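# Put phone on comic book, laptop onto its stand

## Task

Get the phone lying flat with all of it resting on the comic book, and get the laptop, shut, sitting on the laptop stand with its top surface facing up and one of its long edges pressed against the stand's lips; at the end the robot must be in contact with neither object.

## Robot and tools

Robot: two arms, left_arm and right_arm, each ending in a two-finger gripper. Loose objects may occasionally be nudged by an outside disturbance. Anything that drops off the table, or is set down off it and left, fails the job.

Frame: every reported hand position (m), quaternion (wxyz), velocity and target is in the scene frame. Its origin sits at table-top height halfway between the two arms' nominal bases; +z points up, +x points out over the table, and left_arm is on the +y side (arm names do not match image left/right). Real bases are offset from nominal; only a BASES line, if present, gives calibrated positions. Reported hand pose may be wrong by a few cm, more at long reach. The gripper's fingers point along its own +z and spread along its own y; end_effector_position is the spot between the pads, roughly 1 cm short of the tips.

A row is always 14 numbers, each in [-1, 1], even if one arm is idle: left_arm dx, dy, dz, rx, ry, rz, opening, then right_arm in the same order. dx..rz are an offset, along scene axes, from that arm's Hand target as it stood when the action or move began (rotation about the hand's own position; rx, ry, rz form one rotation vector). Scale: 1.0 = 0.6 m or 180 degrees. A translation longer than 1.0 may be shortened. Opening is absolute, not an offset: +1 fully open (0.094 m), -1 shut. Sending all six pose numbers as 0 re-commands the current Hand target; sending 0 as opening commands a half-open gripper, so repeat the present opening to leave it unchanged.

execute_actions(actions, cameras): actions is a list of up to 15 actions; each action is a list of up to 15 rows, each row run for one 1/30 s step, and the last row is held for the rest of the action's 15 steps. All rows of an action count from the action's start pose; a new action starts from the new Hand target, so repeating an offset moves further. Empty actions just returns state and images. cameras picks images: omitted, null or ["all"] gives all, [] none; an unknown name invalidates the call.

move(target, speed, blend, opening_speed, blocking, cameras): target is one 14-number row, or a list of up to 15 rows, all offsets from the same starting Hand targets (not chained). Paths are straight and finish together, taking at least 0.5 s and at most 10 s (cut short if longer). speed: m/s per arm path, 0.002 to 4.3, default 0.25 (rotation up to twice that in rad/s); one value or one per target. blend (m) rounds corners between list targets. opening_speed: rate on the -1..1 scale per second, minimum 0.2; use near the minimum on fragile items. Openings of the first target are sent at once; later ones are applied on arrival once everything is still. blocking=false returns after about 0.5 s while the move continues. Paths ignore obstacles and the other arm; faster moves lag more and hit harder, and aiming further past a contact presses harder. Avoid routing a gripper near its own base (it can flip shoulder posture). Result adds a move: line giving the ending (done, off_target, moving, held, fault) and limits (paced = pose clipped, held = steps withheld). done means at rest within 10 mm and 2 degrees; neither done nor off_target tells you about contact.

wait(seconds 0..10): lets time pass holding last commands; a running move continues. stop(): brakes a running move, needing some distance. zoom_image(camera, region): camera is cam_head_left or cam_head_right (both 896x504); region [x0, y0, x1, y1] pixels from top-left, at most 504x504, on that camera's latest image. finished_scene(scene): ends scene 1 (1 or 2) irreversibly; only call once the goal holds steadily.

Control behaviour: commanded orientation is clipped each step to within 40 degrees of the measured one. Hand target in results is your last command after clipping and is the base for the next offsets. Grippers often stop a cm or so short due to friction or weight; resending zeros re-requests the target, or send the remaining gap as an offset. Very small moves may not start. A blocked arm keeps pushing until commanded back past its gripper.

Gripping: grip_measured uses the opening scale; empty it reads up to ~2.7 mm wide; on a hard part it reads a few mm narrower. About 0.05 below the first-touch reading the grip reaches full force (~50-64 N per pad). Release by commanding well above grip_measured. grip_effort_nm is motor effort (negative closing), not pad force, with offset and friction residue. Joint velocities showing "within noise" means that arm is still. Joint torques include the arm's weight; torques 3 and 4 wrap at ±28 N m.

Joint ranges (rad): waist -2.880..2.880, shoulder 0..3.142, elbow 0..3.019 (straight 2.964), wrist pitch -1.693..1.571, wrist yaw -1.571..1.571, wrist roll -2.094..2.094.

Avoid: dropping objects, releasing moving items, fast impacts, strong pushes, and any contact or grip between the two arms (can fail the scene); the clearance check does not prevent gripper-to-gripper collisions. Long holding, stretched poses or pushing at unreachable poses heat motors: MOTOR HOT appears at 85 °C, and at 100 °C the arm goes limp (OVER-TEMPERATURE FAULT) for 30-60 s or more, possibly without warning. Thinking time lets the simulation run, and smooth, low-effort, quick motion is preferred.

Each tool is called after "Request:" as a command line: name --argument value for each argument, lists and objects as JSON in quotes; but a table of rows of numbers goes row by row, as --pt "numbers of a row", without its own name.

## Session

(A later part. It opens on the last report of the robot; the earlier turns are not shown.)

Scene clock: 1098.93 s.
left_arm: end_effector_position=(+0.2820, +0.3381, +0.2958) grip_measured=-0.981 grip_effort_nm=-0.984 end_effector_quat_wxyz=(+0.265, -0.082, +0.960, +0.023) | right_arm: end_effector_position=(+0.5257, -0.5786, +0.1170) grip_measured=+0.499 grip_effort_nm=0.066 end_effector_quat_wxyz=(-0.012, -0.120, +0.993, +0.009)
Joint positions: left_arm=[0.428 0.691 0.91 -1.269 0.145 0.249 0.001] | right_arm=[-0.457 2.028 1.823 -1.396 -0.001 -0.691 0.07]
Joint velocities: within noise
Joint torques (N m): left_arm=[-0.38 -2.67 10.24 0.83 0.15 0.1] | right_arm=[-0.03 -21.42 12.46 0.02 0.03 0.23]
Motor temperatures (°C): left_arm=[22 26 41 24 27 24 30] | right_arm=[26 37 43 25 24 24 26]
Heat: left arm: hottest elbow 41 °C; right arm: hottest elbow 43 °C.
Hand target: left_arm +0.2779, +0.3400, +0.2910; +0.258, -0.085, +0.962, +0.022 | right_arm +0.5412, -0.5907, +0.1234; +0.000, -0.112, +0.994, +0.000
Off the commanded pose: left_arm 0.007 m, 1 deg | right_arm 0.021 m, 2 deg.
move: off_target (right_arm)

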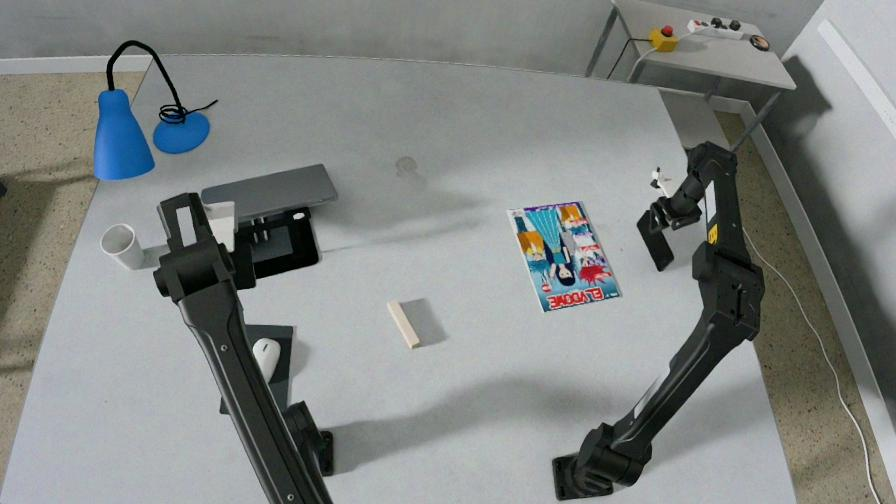

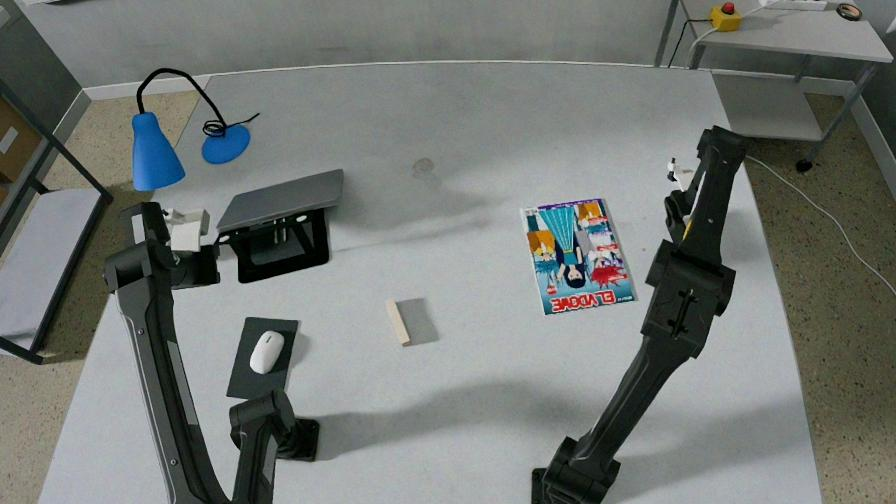

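Request:
move --target '[0,0,0,0,0,0,-1,0.033,-0.032,0,0,0,0,0.5]' --speed 0.15

Request:
zoom_image --camera "cam_head_left" --region '[600, 170, 720, 290]'

Request:
zoom_image --camera "cam_head_right" --region '[620, 170, 740, 290]'

Scene clock: 1105.10 s.
left_arm: end_effector_position=(+0.2820, +0.3381, +0.2958) grip_measured=-0.981 grip_effort_nm=-0.984 end_effector_quat_wxyz=(+0.265, -0.082, +0.960, +0.023) | right_arm: end_effector_position=(+0.5496, -0.5954, +0.1202) grip_measured=+0.499 grip_effort_nm=0.066 end_effector_quat_wxyz=(-0.007, -0.116, +0.993, +0.005)
Joint positions: left_arm=[0.428 0.691 0.91 -1.269 0.145 0.249 0.001] | right_arm=[-0.464 2.101 1.952 -1.44 -0.001 -0.691 0.07]
Joint velocities: within noise
Joint torques (N m): left_arm=[0.03 -2.67 10.51 0.92 0.22 0.11] | right_arm=[-0.44 -22.95 12.74 -0.31 0.03 0.11]
Motor temperatures (°C): left_arm=[22 26 41 24 27 24 30] | right_arm=[26 37 44 25 24 24 26]
Heat: left arm: hottest elbow 41 °C; right arm: hottest elbow 44 °C.
Hand target: left_arm +0.2779, +0.3400, +0.2910; +0.258, -0.085, +0.962, +0.022 | right_arm +0.5609, -0.6099, +0.1234; +0.000, -0.112, +0.994, +0.000
Off the commanded pose: left_arm 0.007 m, 1 deg | right_arm 0.019 m, 1 deg.
move: off_target (right_arm)

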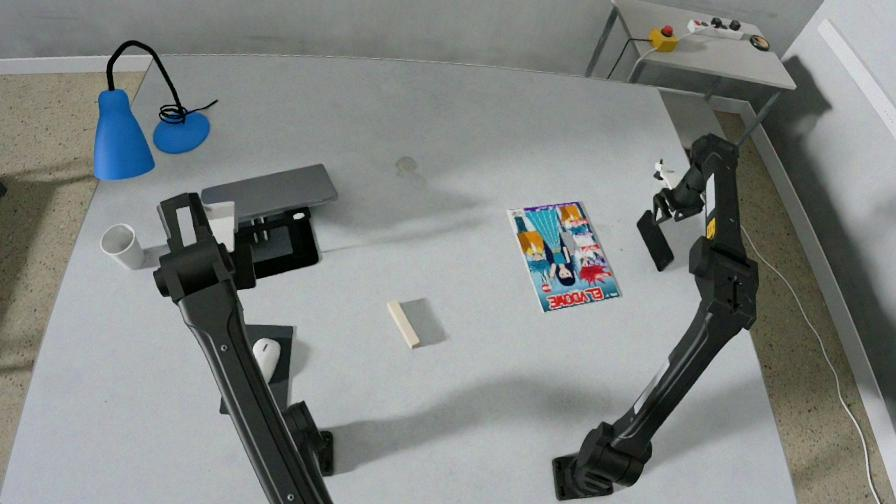

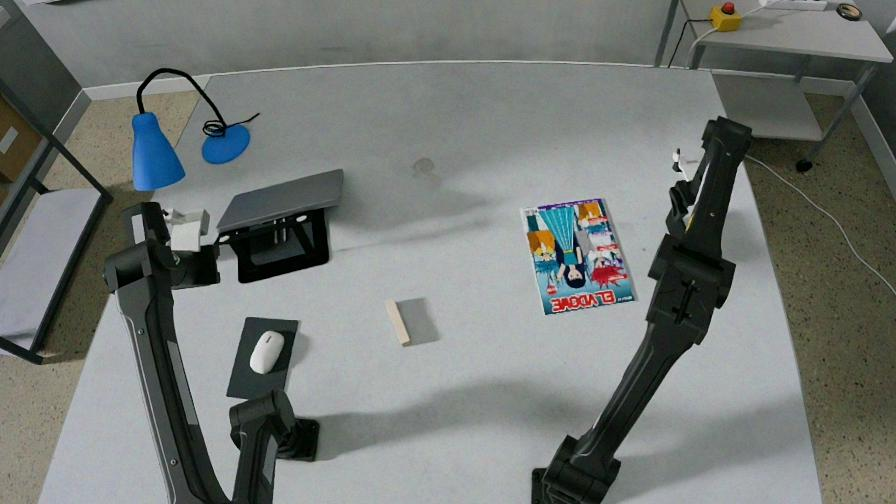

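Scaled by 4.200.

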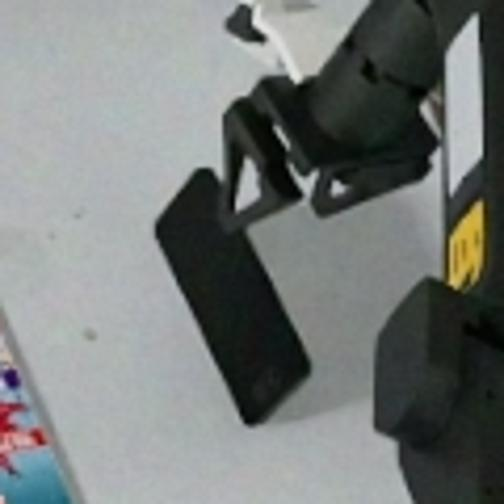

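Scaled by 4.200.

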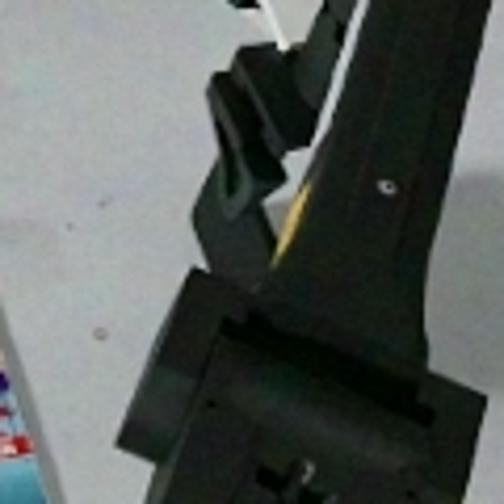

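Request:
move --target '[0,0,0,0,0,0,-1,0.0,-0.02,-0.05,0,0,0,0.5]' --speed 0.12

Request:
zoom_image --camera "cam_head_left" --region '[600, 170, 720, 290]'

Request:
zoom_image --camera "cam_head_right" --region '[620, 170, 740, 290]'

Scene clock: 1110.57 s.
left_arm: end_effector_position=(+0.2820, +0.3381, +0.2958) grip_measured=-0.981 grip_effort_nm=-0.974 end_effector_quat_wxyz=(+0.265, -0.082, +0.960, +0.023) | right_arm: end_effector_position=(+0.5512, -0.6095, +0.0976) grip_measured=+0.499 grip_effort_nm=0.071 end_effector_quat_wxyz=(-0.008, -0.113, +0.994, +0.006)
Joint positions: left_arm=[0.428 0.691 0.91 -1.269 0.145 0.249 0.001] | right_arm=[-0.482 2.137 1.952 -1.405 -0.001 -0.704 0.07]
Joint velocities: within noise
Joint torques (N m): left_arm=[-1.03 -2.9 10.35 0.68 0.19 0.09] | right_arm=[-0.32 -23.88 11.06 0.43 0.04 0.08]
Motor temperatures (°C): left_arm=[22 26 41 24 27 24 30] | right_arm=[26 38 43 25 24 24 26]
Heat: left arm: hottest elbow 41 °C; right arm: hottest elbow 43 °C.
Hand target: left_arm +0.2779, +0.3400, +0.2910; +0.258, -0.085, +0.962, +0.022 | right_arm +0.5610, -0.6219, +0.0934; +0.000, -0.112, +0.994, +0.000
Off the commanded pose: left_arm 0.007 m, 1 deg | right_arm 0.016 m, 1 deg.
move: off_target (right_arm)

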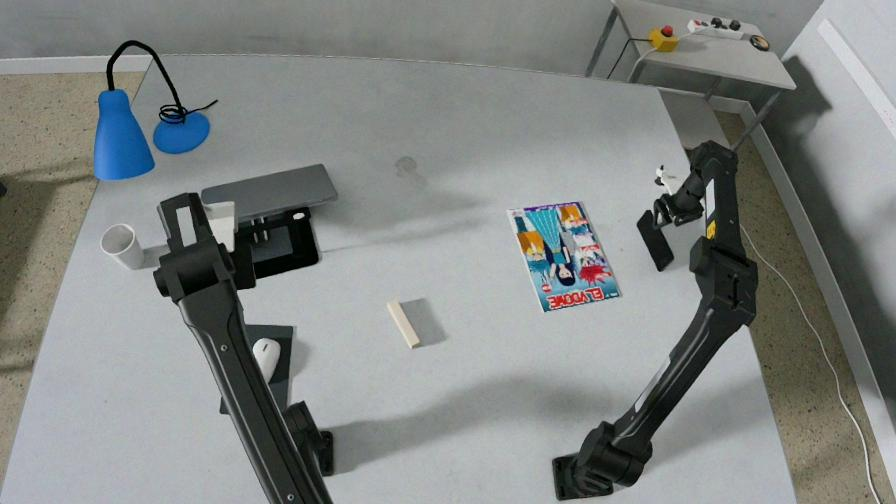

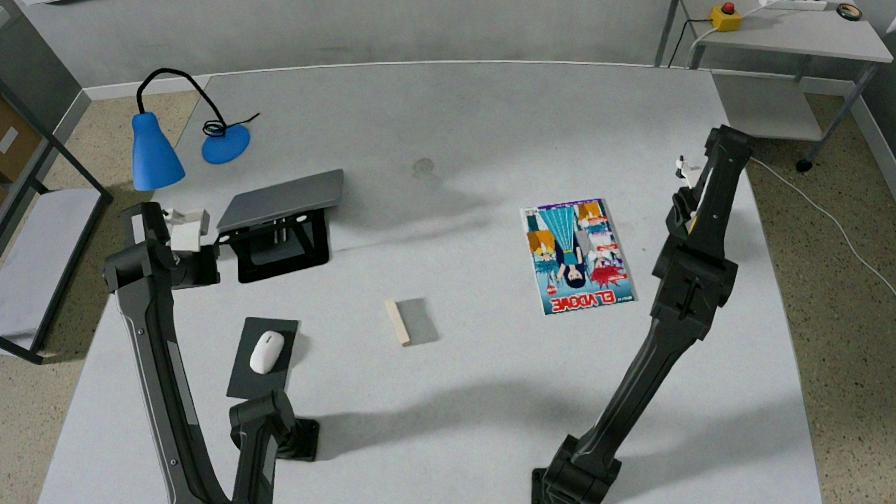

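Scaled by 4.200.

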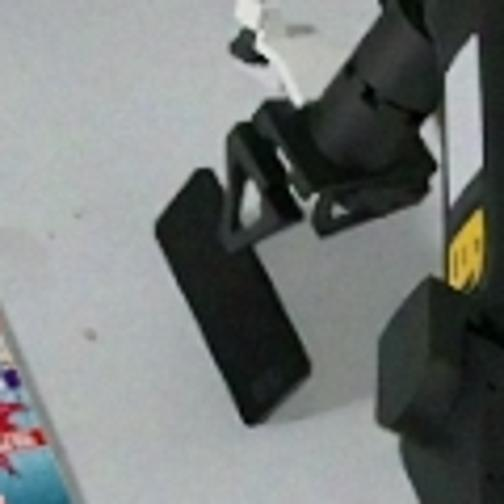

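Scaled by 4.200.

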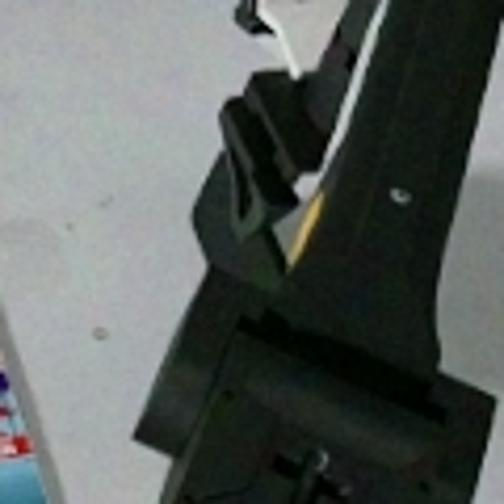

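Request:
move --target '[0,0,0,0,0,0,-1,0.005,-0.005,-0.052,0,0,0,0.5]' --speed 0.08

Request:
zoom_image --camera "cam_head_left" --region '[600, 170, 720, 290]'

Request:
zoom_image --camera "cam_head_right" --region '[620, 170, 740, 290]'

Scene clock: 1114.37 s.
left_arm: end_effector_position=(+0.2820, +0.3381, +0.2958) grip_measured=-0.981 grip_effort_nm=-0.979 end_effector_quat_wxyz=(+0.265, -0.082, +0.960, +0.023) | right_arm: end_effector_position=(+0.5627, -0.6154, +0.0773) grip_measured=+0.499 grip_effort_nm=0.066 end_effector_quat_wxyz=(+0.003, -0.114, +0.993, -0.002)
Joint positions: left_arm=[0.428 0.691 0.91 -1.269 0.145 0.249 0.001] | right_arm=[-0.482 2.169 1.952 -1.347 -0.001 -0.706 0.07]
Joint velocities: within noise
Joint torques (N m): left_arm=[0.44 -2.08 10.37 0.98 0.19 0.1] | right_arm=[-0.32 -23.53 9.02 0.47 0.03 0.08]
Motor temperatures (°C): left_arm=[22 26 41 24 27 23 30] | right_arm=[26 39 43 25 24 24 26]
Heat: left arm: hottest elbow 41 °C; right arm: hottest elbow 43 °C.
Hand target: left_arm +0.2779, +0.3400, +0.2910; +0.258, -0.085, +0.962, +0.022 | right_arm +0.5639, -0.6248, +0.0620; +0.000, -0.112, +0.994, +0.000
Off the commanded pose: left_arm 0.007 m, 1 deg | right_arm 0.018 m, 0 deg.
move: off_target (right_arm)

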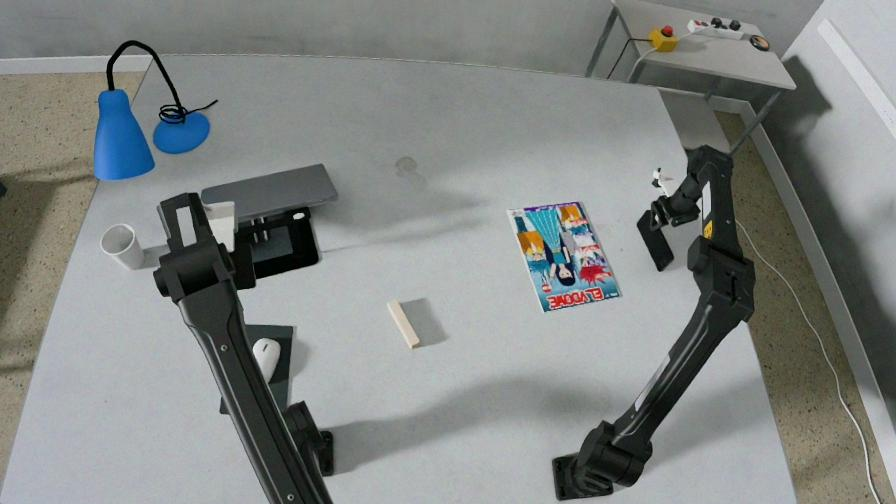

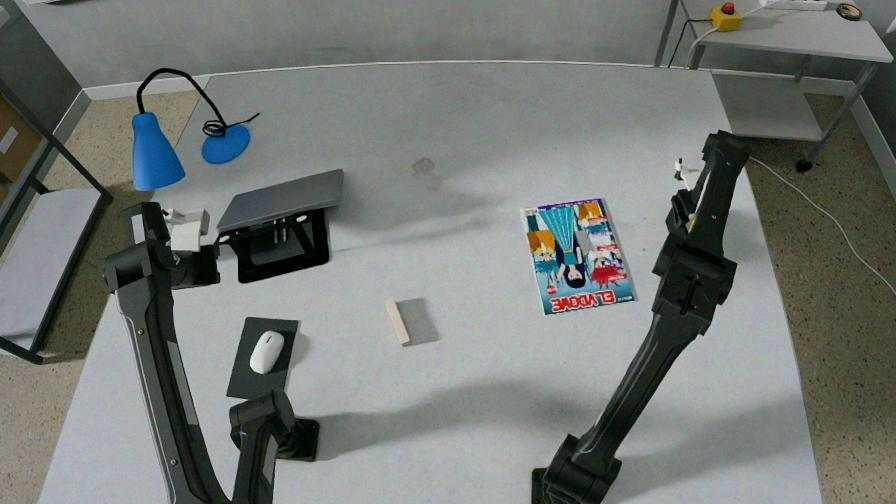

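Scaled by 4.200.

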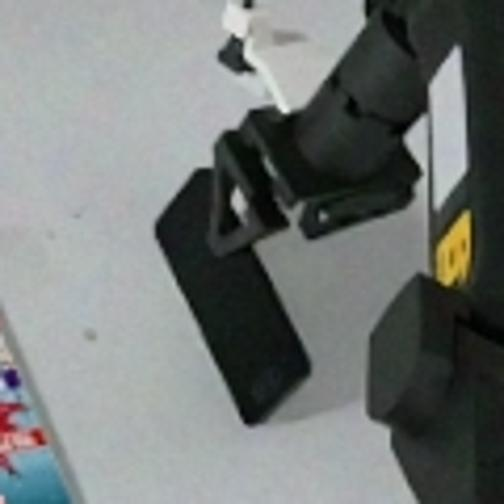

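Scaled by 4.200.

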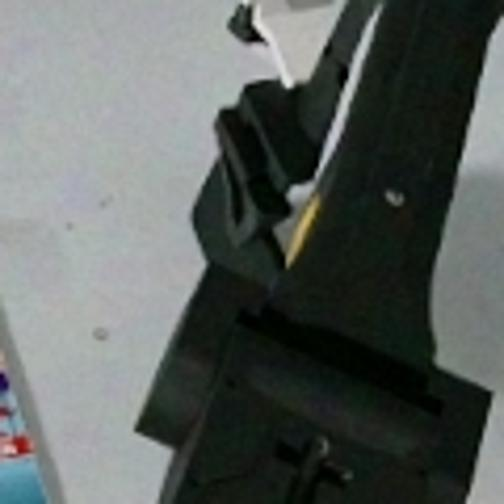

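Request:
move --target '[0,0,0,0,0,0,-1,0.0,0.0,-0.024,0,0,0,0.5]' --speed 0.06

Request:
zoom_image --camera "cam_head_left" --region '[600, 170, 720, 290]'

Scene clock: 1118.30 s.
left_arm: end_effector_position=(+0.2820, +0.3381, +0.2958) grip_measured=-0.981 grip_effort_nm=-0.979 end_effector_quat_wxyz=(+0.265, -0.082, +0.960, +0.023) | right_arm: end_effector_position=(+0.5690, -0.6187, +0.0737) grip_measured=+0.499 grip_effort_nm=0.066 end_effector_quat_wxyz=(+0.014, -0.114, +0.993, -0.008)
Joint positions: left_arm=[0.428 0.691 0.91 -1.269 0.145 0.249 0.001] | right_arm=[-0.482 2.175 1.952 -1.317 -0.001 -0.707 0.07]
Joint velocities: within noise
Joint torques (N m): left_arm=[-0.26 -2.96 10.44 0.79 0.21 0.08] | right_arm=[-0.32 -23.18 7.54 0.54 0.02 0.09]
Motor temperatures (°C): left_arm=[22 26 41 24 27 23 30] | right_arm=[26 39 43 25 24 24 25]
Heat: left arm: hottest elbow 41 °C; right arm: hottest elbow 43 °C.
Hand target: left_arm +0.2779, +0.3400, +0.2910; +0.258, -0.085, +0.962, +0.022 | right_arm +0.5639, -0.6249, +0.0476; +0.000, -0.112, +0.994, +0.000
Off the commanded pose: left_arm 0.007 m, 1 deg | right_arm 0.027 m, 2 deg.
move: off_target (right_arm)

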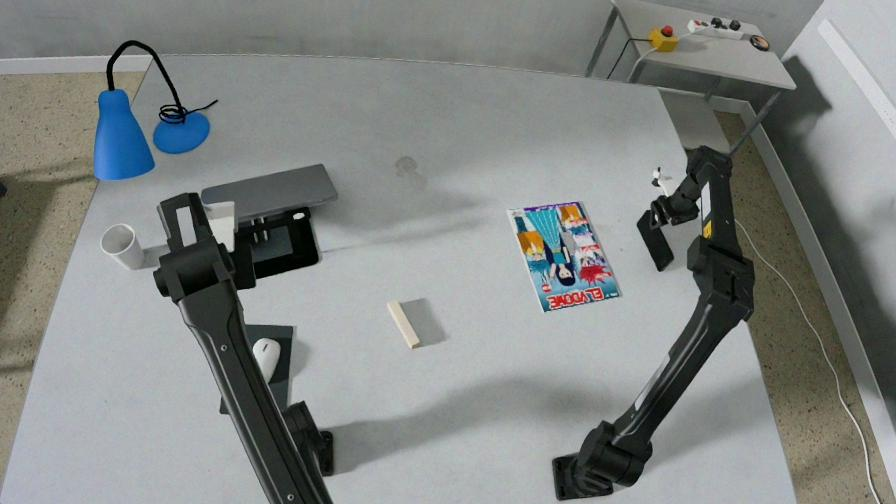

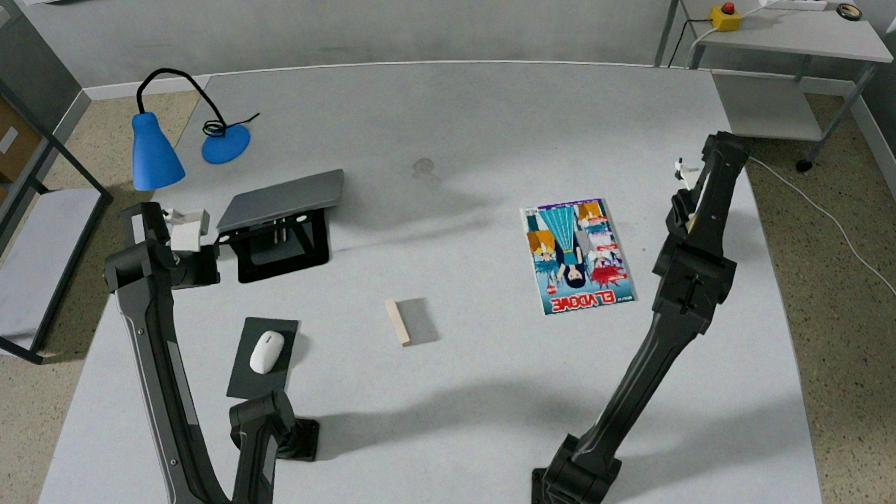

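Scaled by 4.200.

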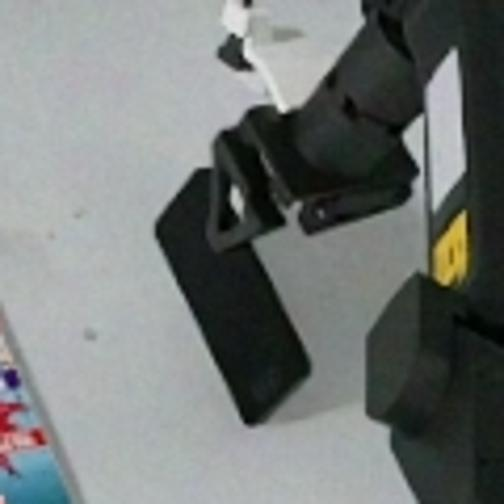

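Request:
move --target '[0,0,0,0,0,0,-1,-0.006,0.0,-0.022,0,0,0,0.5]' --speed 0.06

Request:
zoom_image --camera "cam_head_left" --region '[600, 170, 720, 290]'

Scene clock: 1121.40 s.
left_arm: end_effector_position=(+0.2820, +0.3381, +0.2958) grip_measured=-0.981 grip_effort_nm=-0.984 end_effector_quat_wxyz=(+0.265, -0.082, +0.960, +0.023) | right_arm: end_effector_position=(+0.5678, -0.6189, +0.0622) grip_measured=+0.499 grip_effort_nm=0.071 end_effector_quat_wxyz=(+0.015, -0.115, +0.993, -0.010)
Joint positions: left_arm=[0.428 0.691 0.91 -1.269 0.145 0.249 0.001] | right_arm=[-0.484 2.177 1.925 -1.282 -0.001 -0.708 0.07]
Joint velocities: within noise
Joint torques (N m): left_arm=[0.26 -2.43 10.55 0.66 0.19 0.1] | right_arm=[-0.5 -23.3 7.15 0.44 0.01 0.08]
Motor temperatures (°C): left_arm=[22 26 40 24 27 23 30] | right_arm=[26 39 42 25 24 24 25]
Heat: left arm: hottest elbow 40 °C; right arm: hottest elbow 42 °C.
Hand target: left_arm +0.2779, +0.3400, +0.2910; +0.258, -0.085, +0.962, +0.022 | right_arm +0.5604, -0.6251, +0.0346; +0.000, -0.112, +0.994, +0.000
Off the commanded pose: left_arm 0.007 m, 1 deg | right_arm 0.029 m, 2 deg.
move: off_target (right_arm)

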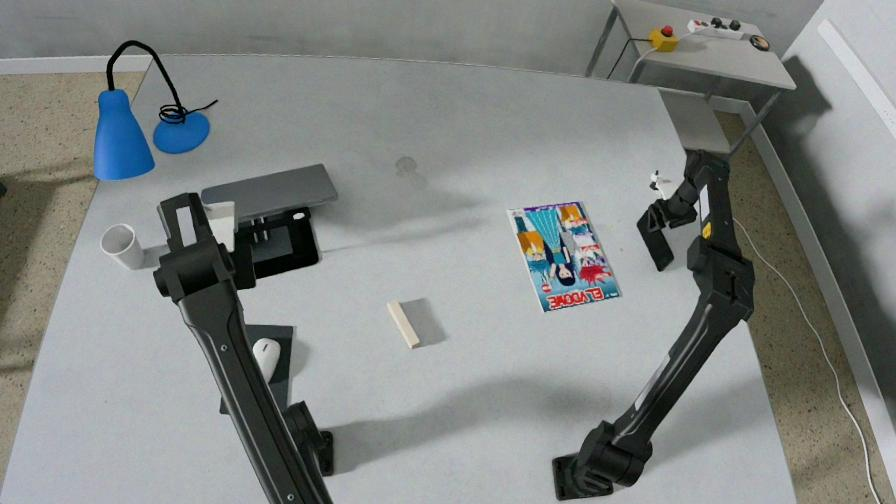

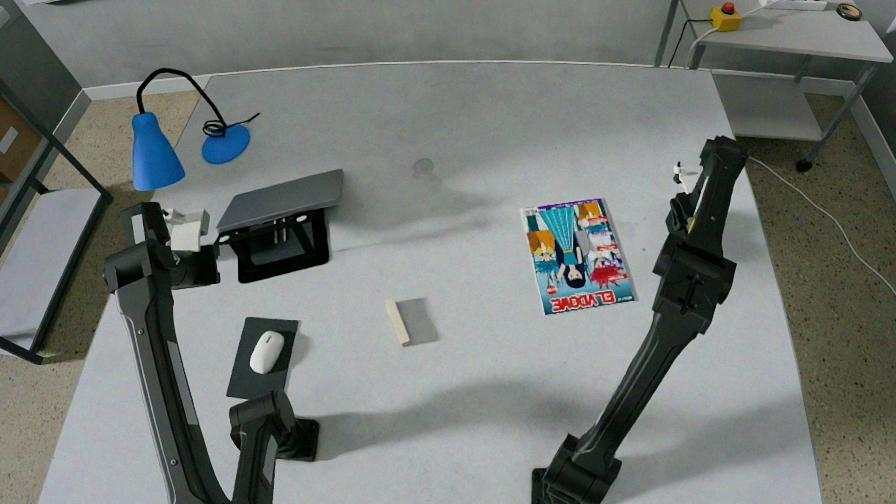

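Scaled by 4.200.

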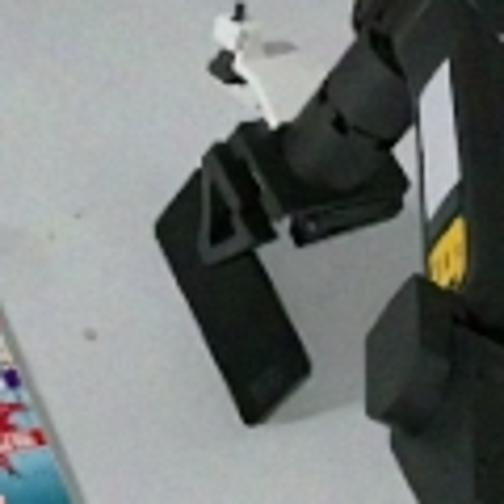

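Request:
move --target '[0,0,0,0,0,0,-1,0.0,0.0,0.02,0,0,0,-0.95]' --speed 0.05 --opening_speed 0.3

Request:
zoom_image --camera "cam_head_left" --region '[600, 170, 720, 290]'

Scene clock: 1130.20 s.
left_arm: end_effector_position=(+0.2820, +0.3381, +0.2958) grip_measured=-0.981 grip_effort_nm=-0.984 end_effector_quat_wxyz=(+0.265, -0.082, +0.960, +0.023) | right_arm: end_effector_position=(+0.5658, -0.6201, +0.0621) grip_measured=-0.948 grip_effort_nm=-0.085 end_effector_quat_wxyz=(+0.013, -0.114, +0.993, -0.009)
Joint positions: left_arm=[0.428 0.691 0.91 -1.269 0.145 0.249 0.001] | right_arm=[-0.486 2.177 1.925 -1.287 0.001 -0.71 0.002]
Joint velocities: within noise
Joint torques (N m): left_arm=[-0.09 -2.61 10.56 0.94 0.19 0.12] | right_arm=[-0.26 -23.94 8.39 -0.13 -0.07 0.1]
Motor temperatures (°C): left_arm=[22 26 40 24 27 23 30] | right_arm=[26 40 42 25 24 24 25]
Heat: left arm: hottest elbow 40 °C; right arm: hottest elbow 42 °C.
Hand target: left_arm +0.2779, +0.3400, +0.2910; +0.258, -0.085, +0.962, +0.022 | right_arm +0.5604, -0.6250, +0.0466; +0.000, -0.112, +0.994, +0.000
Off the commanded pose: left_arm 0.007 m, 1 deg | right_arm 0.017 m, 2 deg.
move: off_target (right_arm)

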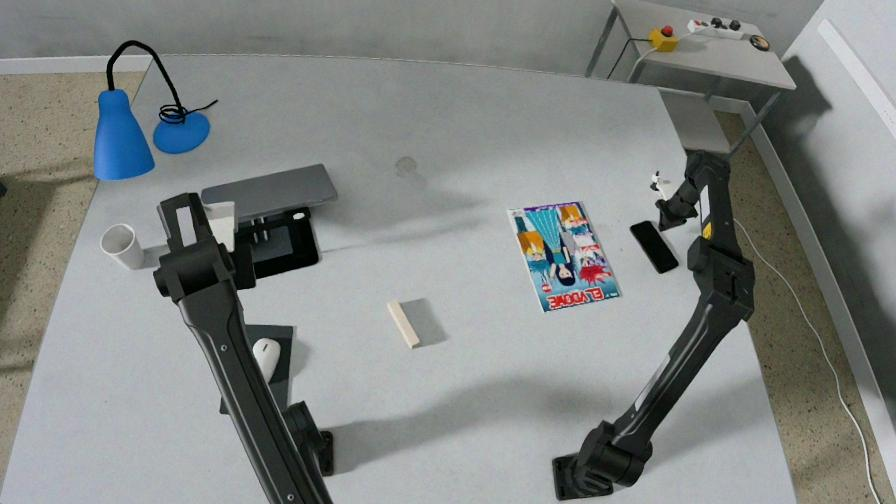

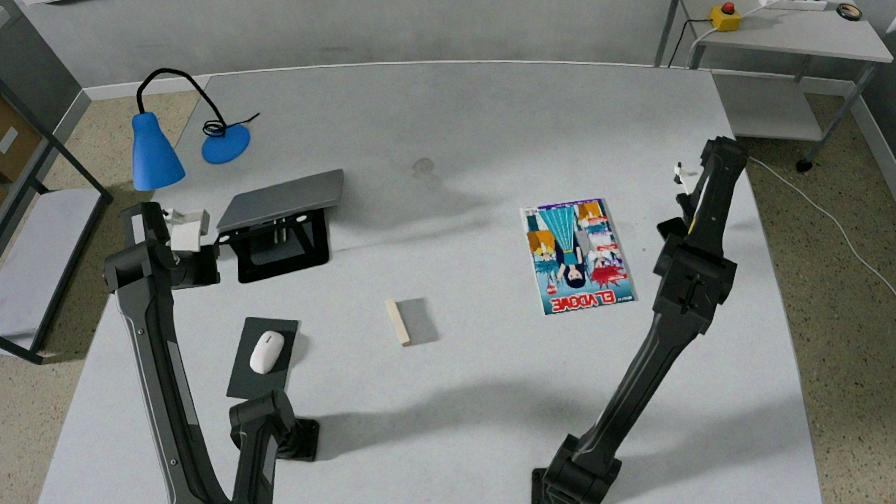

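Scaled by 4.200.

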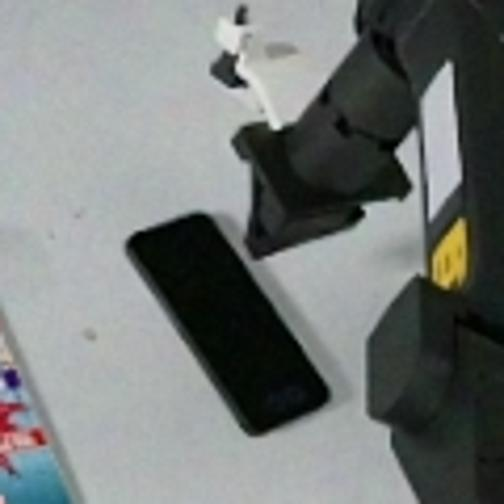

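Request:
move --pt "0 0 0 0 0 0 -1 0 0 0.08 0 0 0 -0.95" --pt "0 0 0 0 0 0 -1 -0.026 0 0.08 0 0 0.05 1" --speed 0.12

Request:
zoom_image --camera "cam_head_left" --region '[600, 170, 720, 290]'

Request:
zoom_image --camera "cam_head_right" --region '[620, 170, 740, 290]'

Scene clock: 1142.90 s.
left_arm: end_effector_position=(+0.2820, +0.3381, +0.2958) grip_measured=-0.981 grip_effort_nm=-0.979 end_effector_quat_wxyz=(+0.265, -0.082, +0.960, +0.023) | right_arm: end_effector_position=(+0.5442, -0.6161, +0.0804) grip_measured=+0.998 grip_effort_nm=0.066 end_effector_quat_wxyz=(-0.013, -0.192, +0.981, +0.010)
Joint positions: left_arm=[0.428 0.691 0.91 -1.269 0.145 0.249 0.001] | right_arm=[-0.496 2.148 1.925 -1.38 0.001 -0.877 0.094]
Joint velocities: within noise
Joint torques (N m): left_arm=[-0.03 -3.55 10.61 0.73 0.21 0.09] | right_arm=[-0.5 -27.22 8.4 0.34 -0.05 0.09]
Motor temperatures (°C): left_arm=[22 26 40 24 27 23 30] | right_arm=[26 40 41 25 24 24 25]
Heat: left arm: hottest elbow 40 °C; right arm: hottest elbow 41 °C.
Hand target: left_arm +0.2779, +0.3400, +0.2910; +0.258, -0.085, +0.962, +0.022 | right_arm +0.5448, -0.6251, +0.0945; +0.000, -0.190, +0.982, +0.000
Off the commanded pose: left_arm 0.007 m, 1 deg | right_arm 0.017 m, 2 deg.
move: off_target (right_arm); target 2's new opening was sent with right_arm's hand 0.017 m and 2 deg from that target

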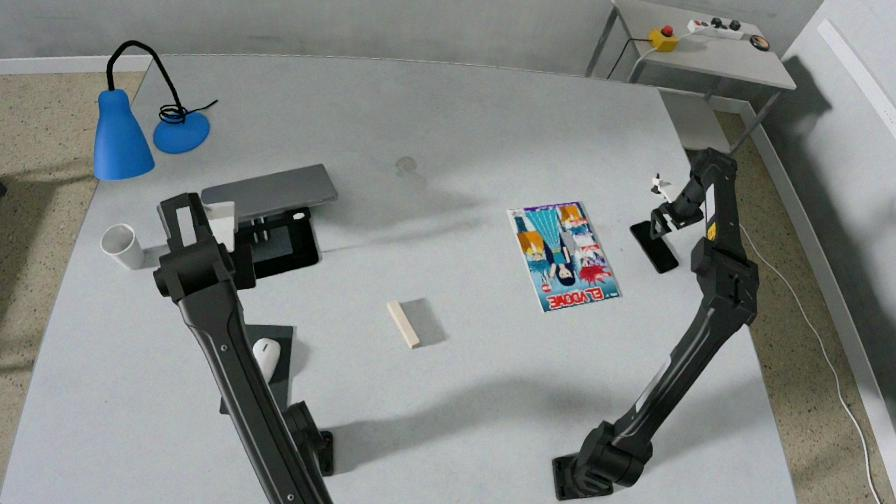

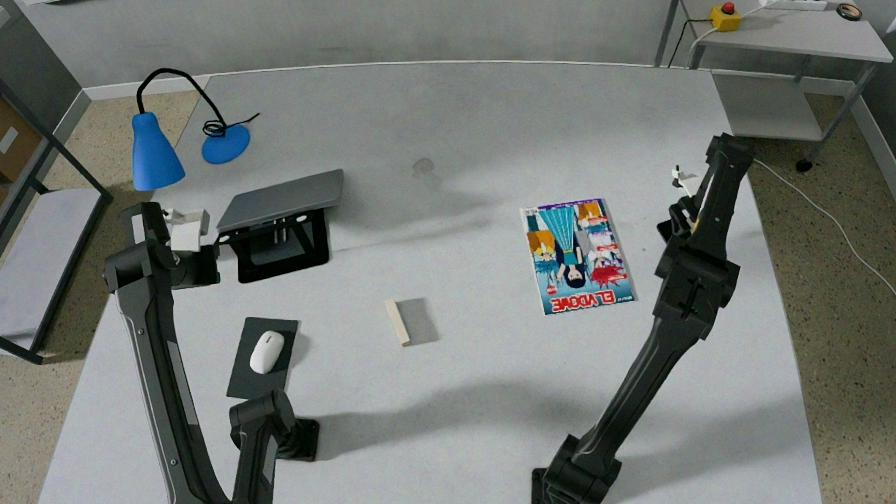

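Scaled by 4.200.

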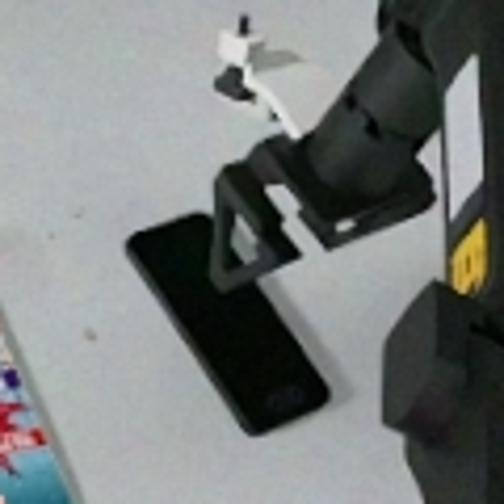

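Scaled by 4.200.

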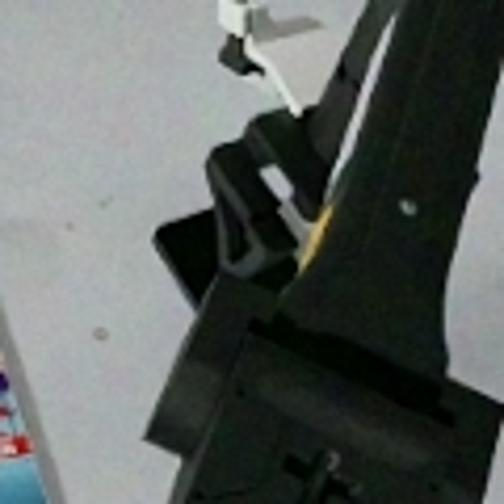

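Request:
move --target '[0,0,0,0,0,0,-1,0.006,-0.005,-0.1,0,0,0,1]' --speed 0.1

Request:
zoom_image --camera "cam_head_left" --region '[600, 170, 720, 290]'

Scene clock: 1148.00 s.
left_arm: end_effector_position=(+0.2820, +0.3381, +0.2958) grip_measured=-0.981 grip_effort_nm=-0.984 end_effector_quat_wxyz=(+0.265, -0.082, +0.960, +0.023) | right_arm: end_effector_position=(+0.5557, -0.6222, +0.0619) grip_measured=+0.999 grip_effort_nm=0.071 end_effector_quat_wxyz=(+0.014, -0.193, +0.981, -0.012)
Joint positions: left_arm=[0.428 0.691 0.91 -1.269 0.145 0.249 0.001] | right_arm=[-0.496 2.151 1.879 -1.263 0.001 -0.878 0.094]
Joint velocities: within noise
Joint torques (N m): left_arm=[0.15 -2.49 10.3 0.75 0.22 0.1] | right_arm=[-0.56 -22.83 7.1 0.5 -0.08 0.09]
Motor temperatures (°C): left_arm=[22 26 40 24 27 23 30] | right_arm=[26 42 41 25 24 24 25]
Heat: left arm: hottest elbow 40 °C; right arm: hottest shoulder 42 °C.
Hand target: left_arm +0.2779, +0.3400, +0.2910; +0.258, -0.085, +0.962, +0.022 | right_arm +0.5484, -0.6279, +0.0345; +0.000, -0.190, +0.982, +0.000
Off the commanded pose: left_arm 0.007 m, 1 deg | right_arm 0.029 m, 2 deg.
move: off_target (right_arm)

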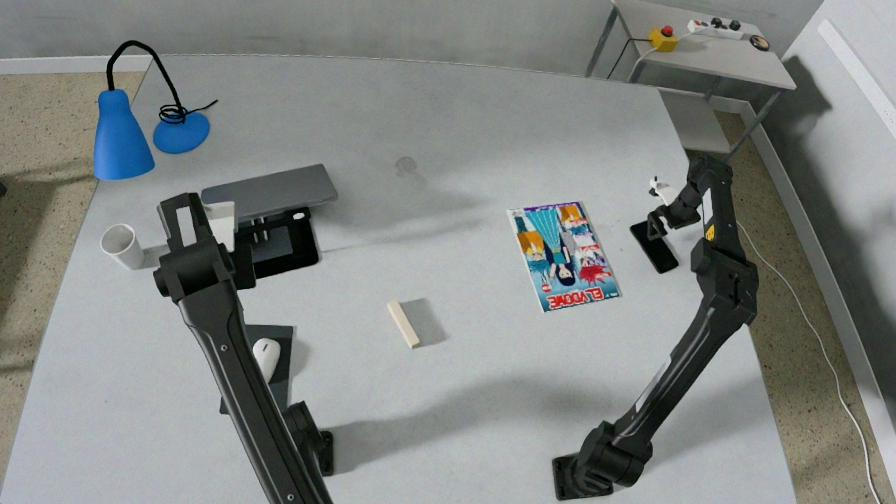

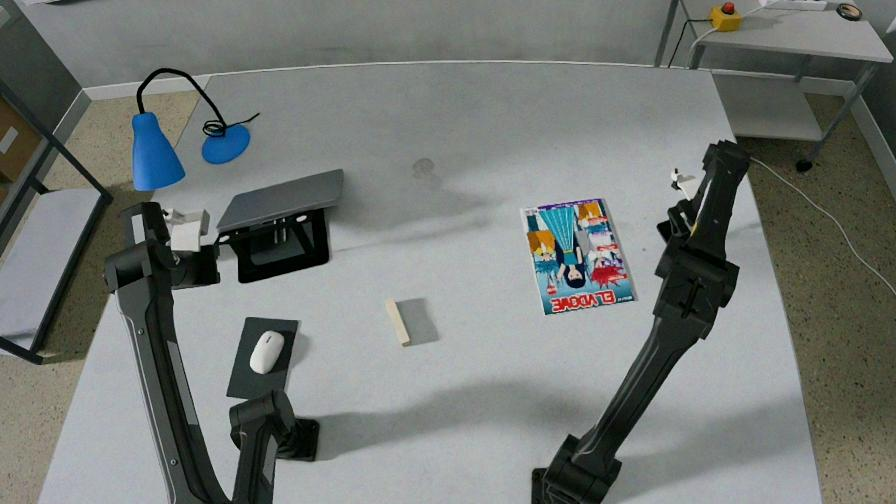

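Scaled by 4.200.

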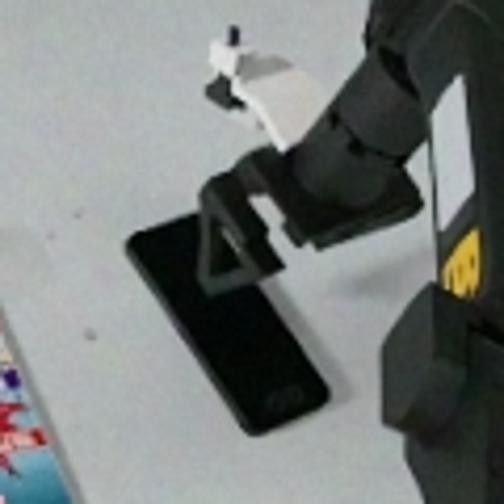

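Request:
move --target '[0,0,0,0,0,0,-1,-0.01,0,-0.042,0,0,0,1]' --speed 0.06 --cameras '[]'

Scene clock: 1151.23 s.
left_arm: end_effector_position=(+0.2820, +0.3381, +0.2958) grip_measured=-0.981 grip_effort_nm=-0.979 end_effector_quat_wxyz=(+0.265, -0.082, +0.960, +0.023) | right_arm: end_effector_position=(+0.5498, -0.6231, +0.0337) grip_measured=+0.999 grip_effort_nm=0.066 end_effector_quat_wxyz=(+0.012, -0.192, +0.981, -0.010)
Joint positions: left_arm=[0.428 0.691 0.91 -1.269 0.145 0.249 0.001] | right_arm=[-0.501 2.165 1.827 -1.201 0.001 -0.883 0.094]
Joint velocities: within noise
Joint torques (N m): left_arm=[0.03 -2.78 10.5 0.94 0.18 0.09] | right_arm=[-0.44 -22.95 7.04 0.57 -0.07 0.1]
Motor temperatures (°C): left_arm=[22 26 40 24 27 23 30] | right_arm=[26 42 41 25 24 24 25]
Heat: left arm: hottest elbow 40 °C; right arm: hottest shoulder 42 °C.
Hand target: left_arm +0.2779, +0.3400, +0.2910; +0.258, -0.085, +0.962, +0.022 | right_arm +0.5423, -0.6280, +0.0092; +0.000, -0.190, +0.982, +0.000
Off the commanded pose: left_arm 0.007 m, 1 deg | right_arm 0.026 m, 2 deg.
move: off_target (right_arm)
No camera images: "cameras" was empty.

Request:
move --target '[0,0,0,0,0,0,-1,0,0,-0.032,0,0,0,1]' --speed 0.05

Request:
zoom_image --camera "cam_head_left" --region '[600, 170, 720, 290]'

Scene clock: 1153.37 s.
left_arm: end_effector_position=(+0.2820, +0.3381, +0.2958) grip_measured=-0.981 grip_effort_nm=-0.984 end_effector_quat_wxyz=(+0.265, -0.082, +0.960, +0.023) | right_arm: end_effector_position=(+0.5516, -0.6250, +0.0257) grip_measured=+0.999 grip_effort_nm=0.056 end_effector_quat_wxyz=(+0.017, -0.192, +0.981, -0.014)
Joint positions: left_arm=[0.428 0.691 0.91 -1.269 0.145 0.249 0.001] | right_arm=[-0.503 2.171 1.814 -1.169 0 -0.885 0.094]
Joint velocities: within noise
Joint torques (N m): left_arm=[-0.38 -2.26 10.44 0.95 0.18 0.08] | right_arm=[-0.38 -22.53 6.65 0.77 -0.02 0.11]
Motor temperatures (°C): left_arm=[22 26 40 24 27 23 30] | right_arm=[26 42 41 25 24 24 25]
Heat: left arm: hottest elbow 40 °C; right arm: hottest shoulder 42 °C.
Hand target: left_arm +0.2779, +0.3400, +0.2910; +0.258, -0.085, +0.962, +0.022 | right_arm +0.5423, -0.6281, -0.0098; +0.000, -0.190, +0.982, +0.000
Off the commanded pose: left_arm 0.007 m, 1 deg | right_arm 0.037 m, 3 deg.
move: off_target (right_arm)

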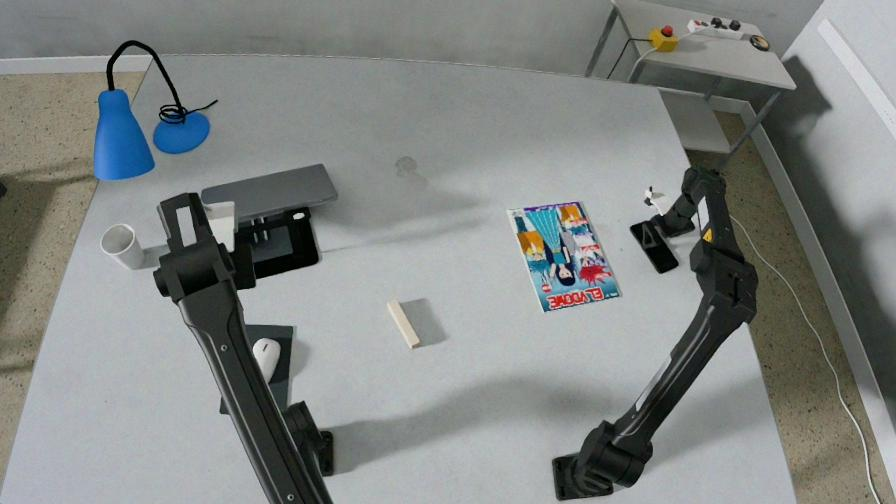

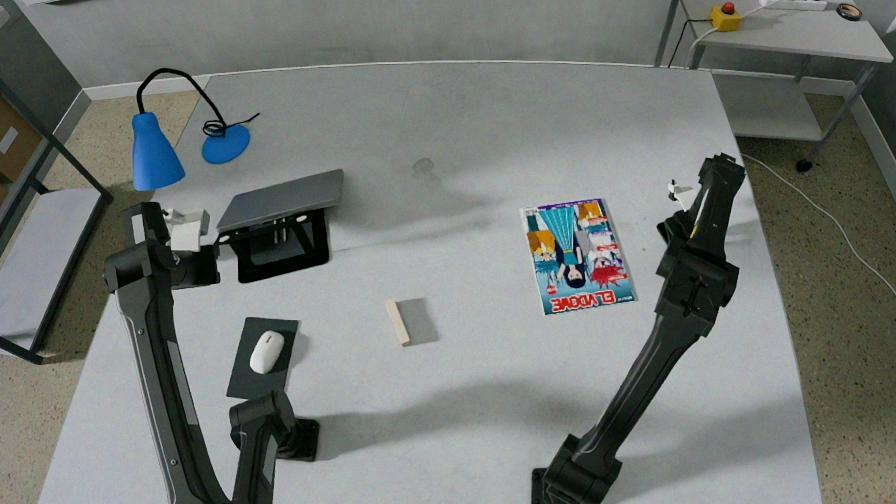

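Scaled by 4.200.

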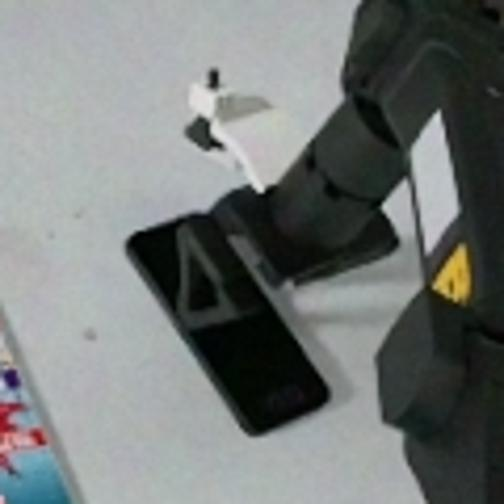

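Request:
move --target '[0,0,0,0,0,0,-1,-0.003,0.008,-0.015,0,0,0,1]' --speed 0.05

Request:
zoom_image --camera "cam_head_left" --region '[600, 170, 720, 290]'

Scene clock: 1157.87 s.
left_arm: end_effector_position=(+0.2820, +0.3381, +0.2958) grip_measured=-0.981 grip_effort_nm=-0.979 end_effector_quat_wxyz=(+0.265, -0.082, +0.960, +0.023) | right_arm: end_effector_position=(+0.5510, -0.6244, +0.0231) grip_measured=+0.999 grip_effort_nm=0.056 end_effector_quat_wxyz=(+0.019, -0.193, +0.981, -0.015)
Joint positions: left_arm=[0.428 0.691 0.91 -1.269 0.145 0.249 0.001] | right_arm=[-0.503 2.17 1.805 -1.158 -0.001 -0.885 0.094]
Joint velocities: within noise
Joint torques (N m): left_arm=[-0.73 -2.32 10.54 0.92 0.12 0.08] | right_arm=[0.09 -21.6 5.26 1.26 0.01 0.16]
Motor temperatures (°C): left_arm=[22 26 40 24 27 23 30] | right_arm=[26 42 40 25 24 24 25]
Heat: left arm: hottest elbow 40 °C; right arm: hottest shoulder 42 °C.
Hand target: left_arm +0.2779, +0.3400, +0.2910; +0.258, -0.085, +0.962, +0.022 | right_arm +0.5405, -0.6233, -0.0189; +0.000, -0.190, +0.982, +0.000
Off the commanded pose: left_arm 0.007 m, 1 deg | right_arm 0.043 m, 3 deg.
move: off_target (right_arm)

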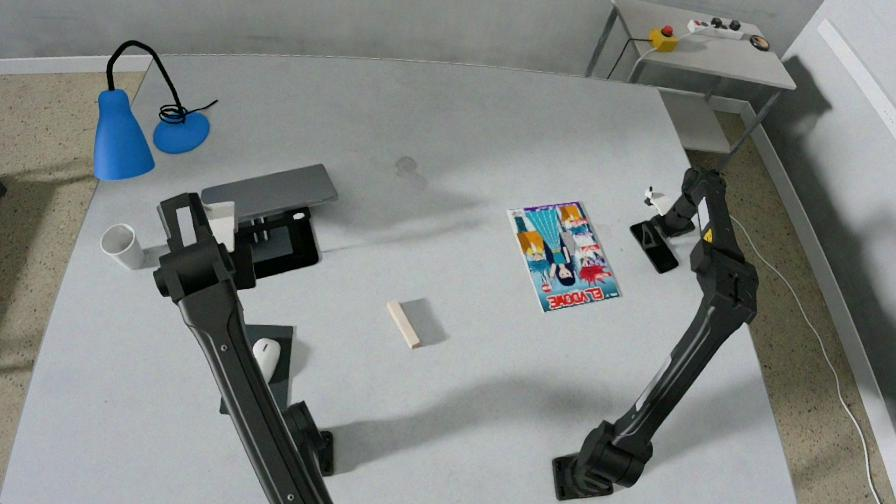

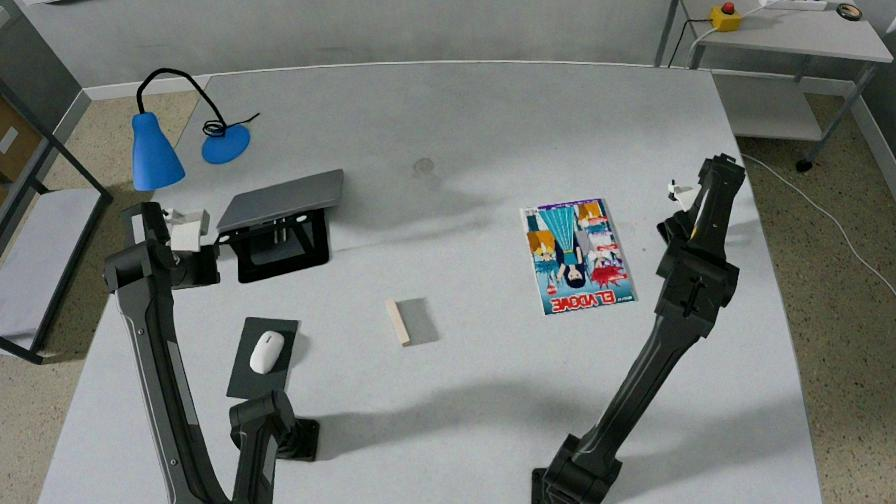

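Scaled by 4.200.

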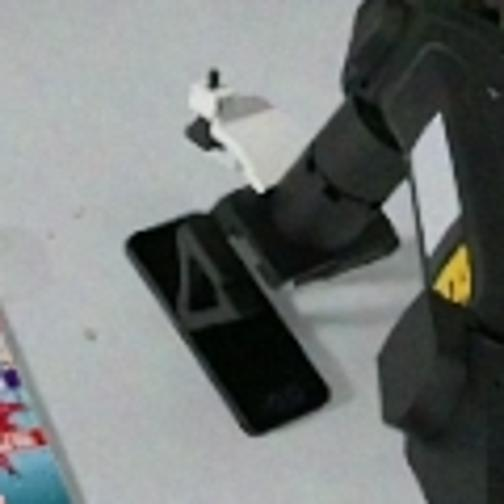

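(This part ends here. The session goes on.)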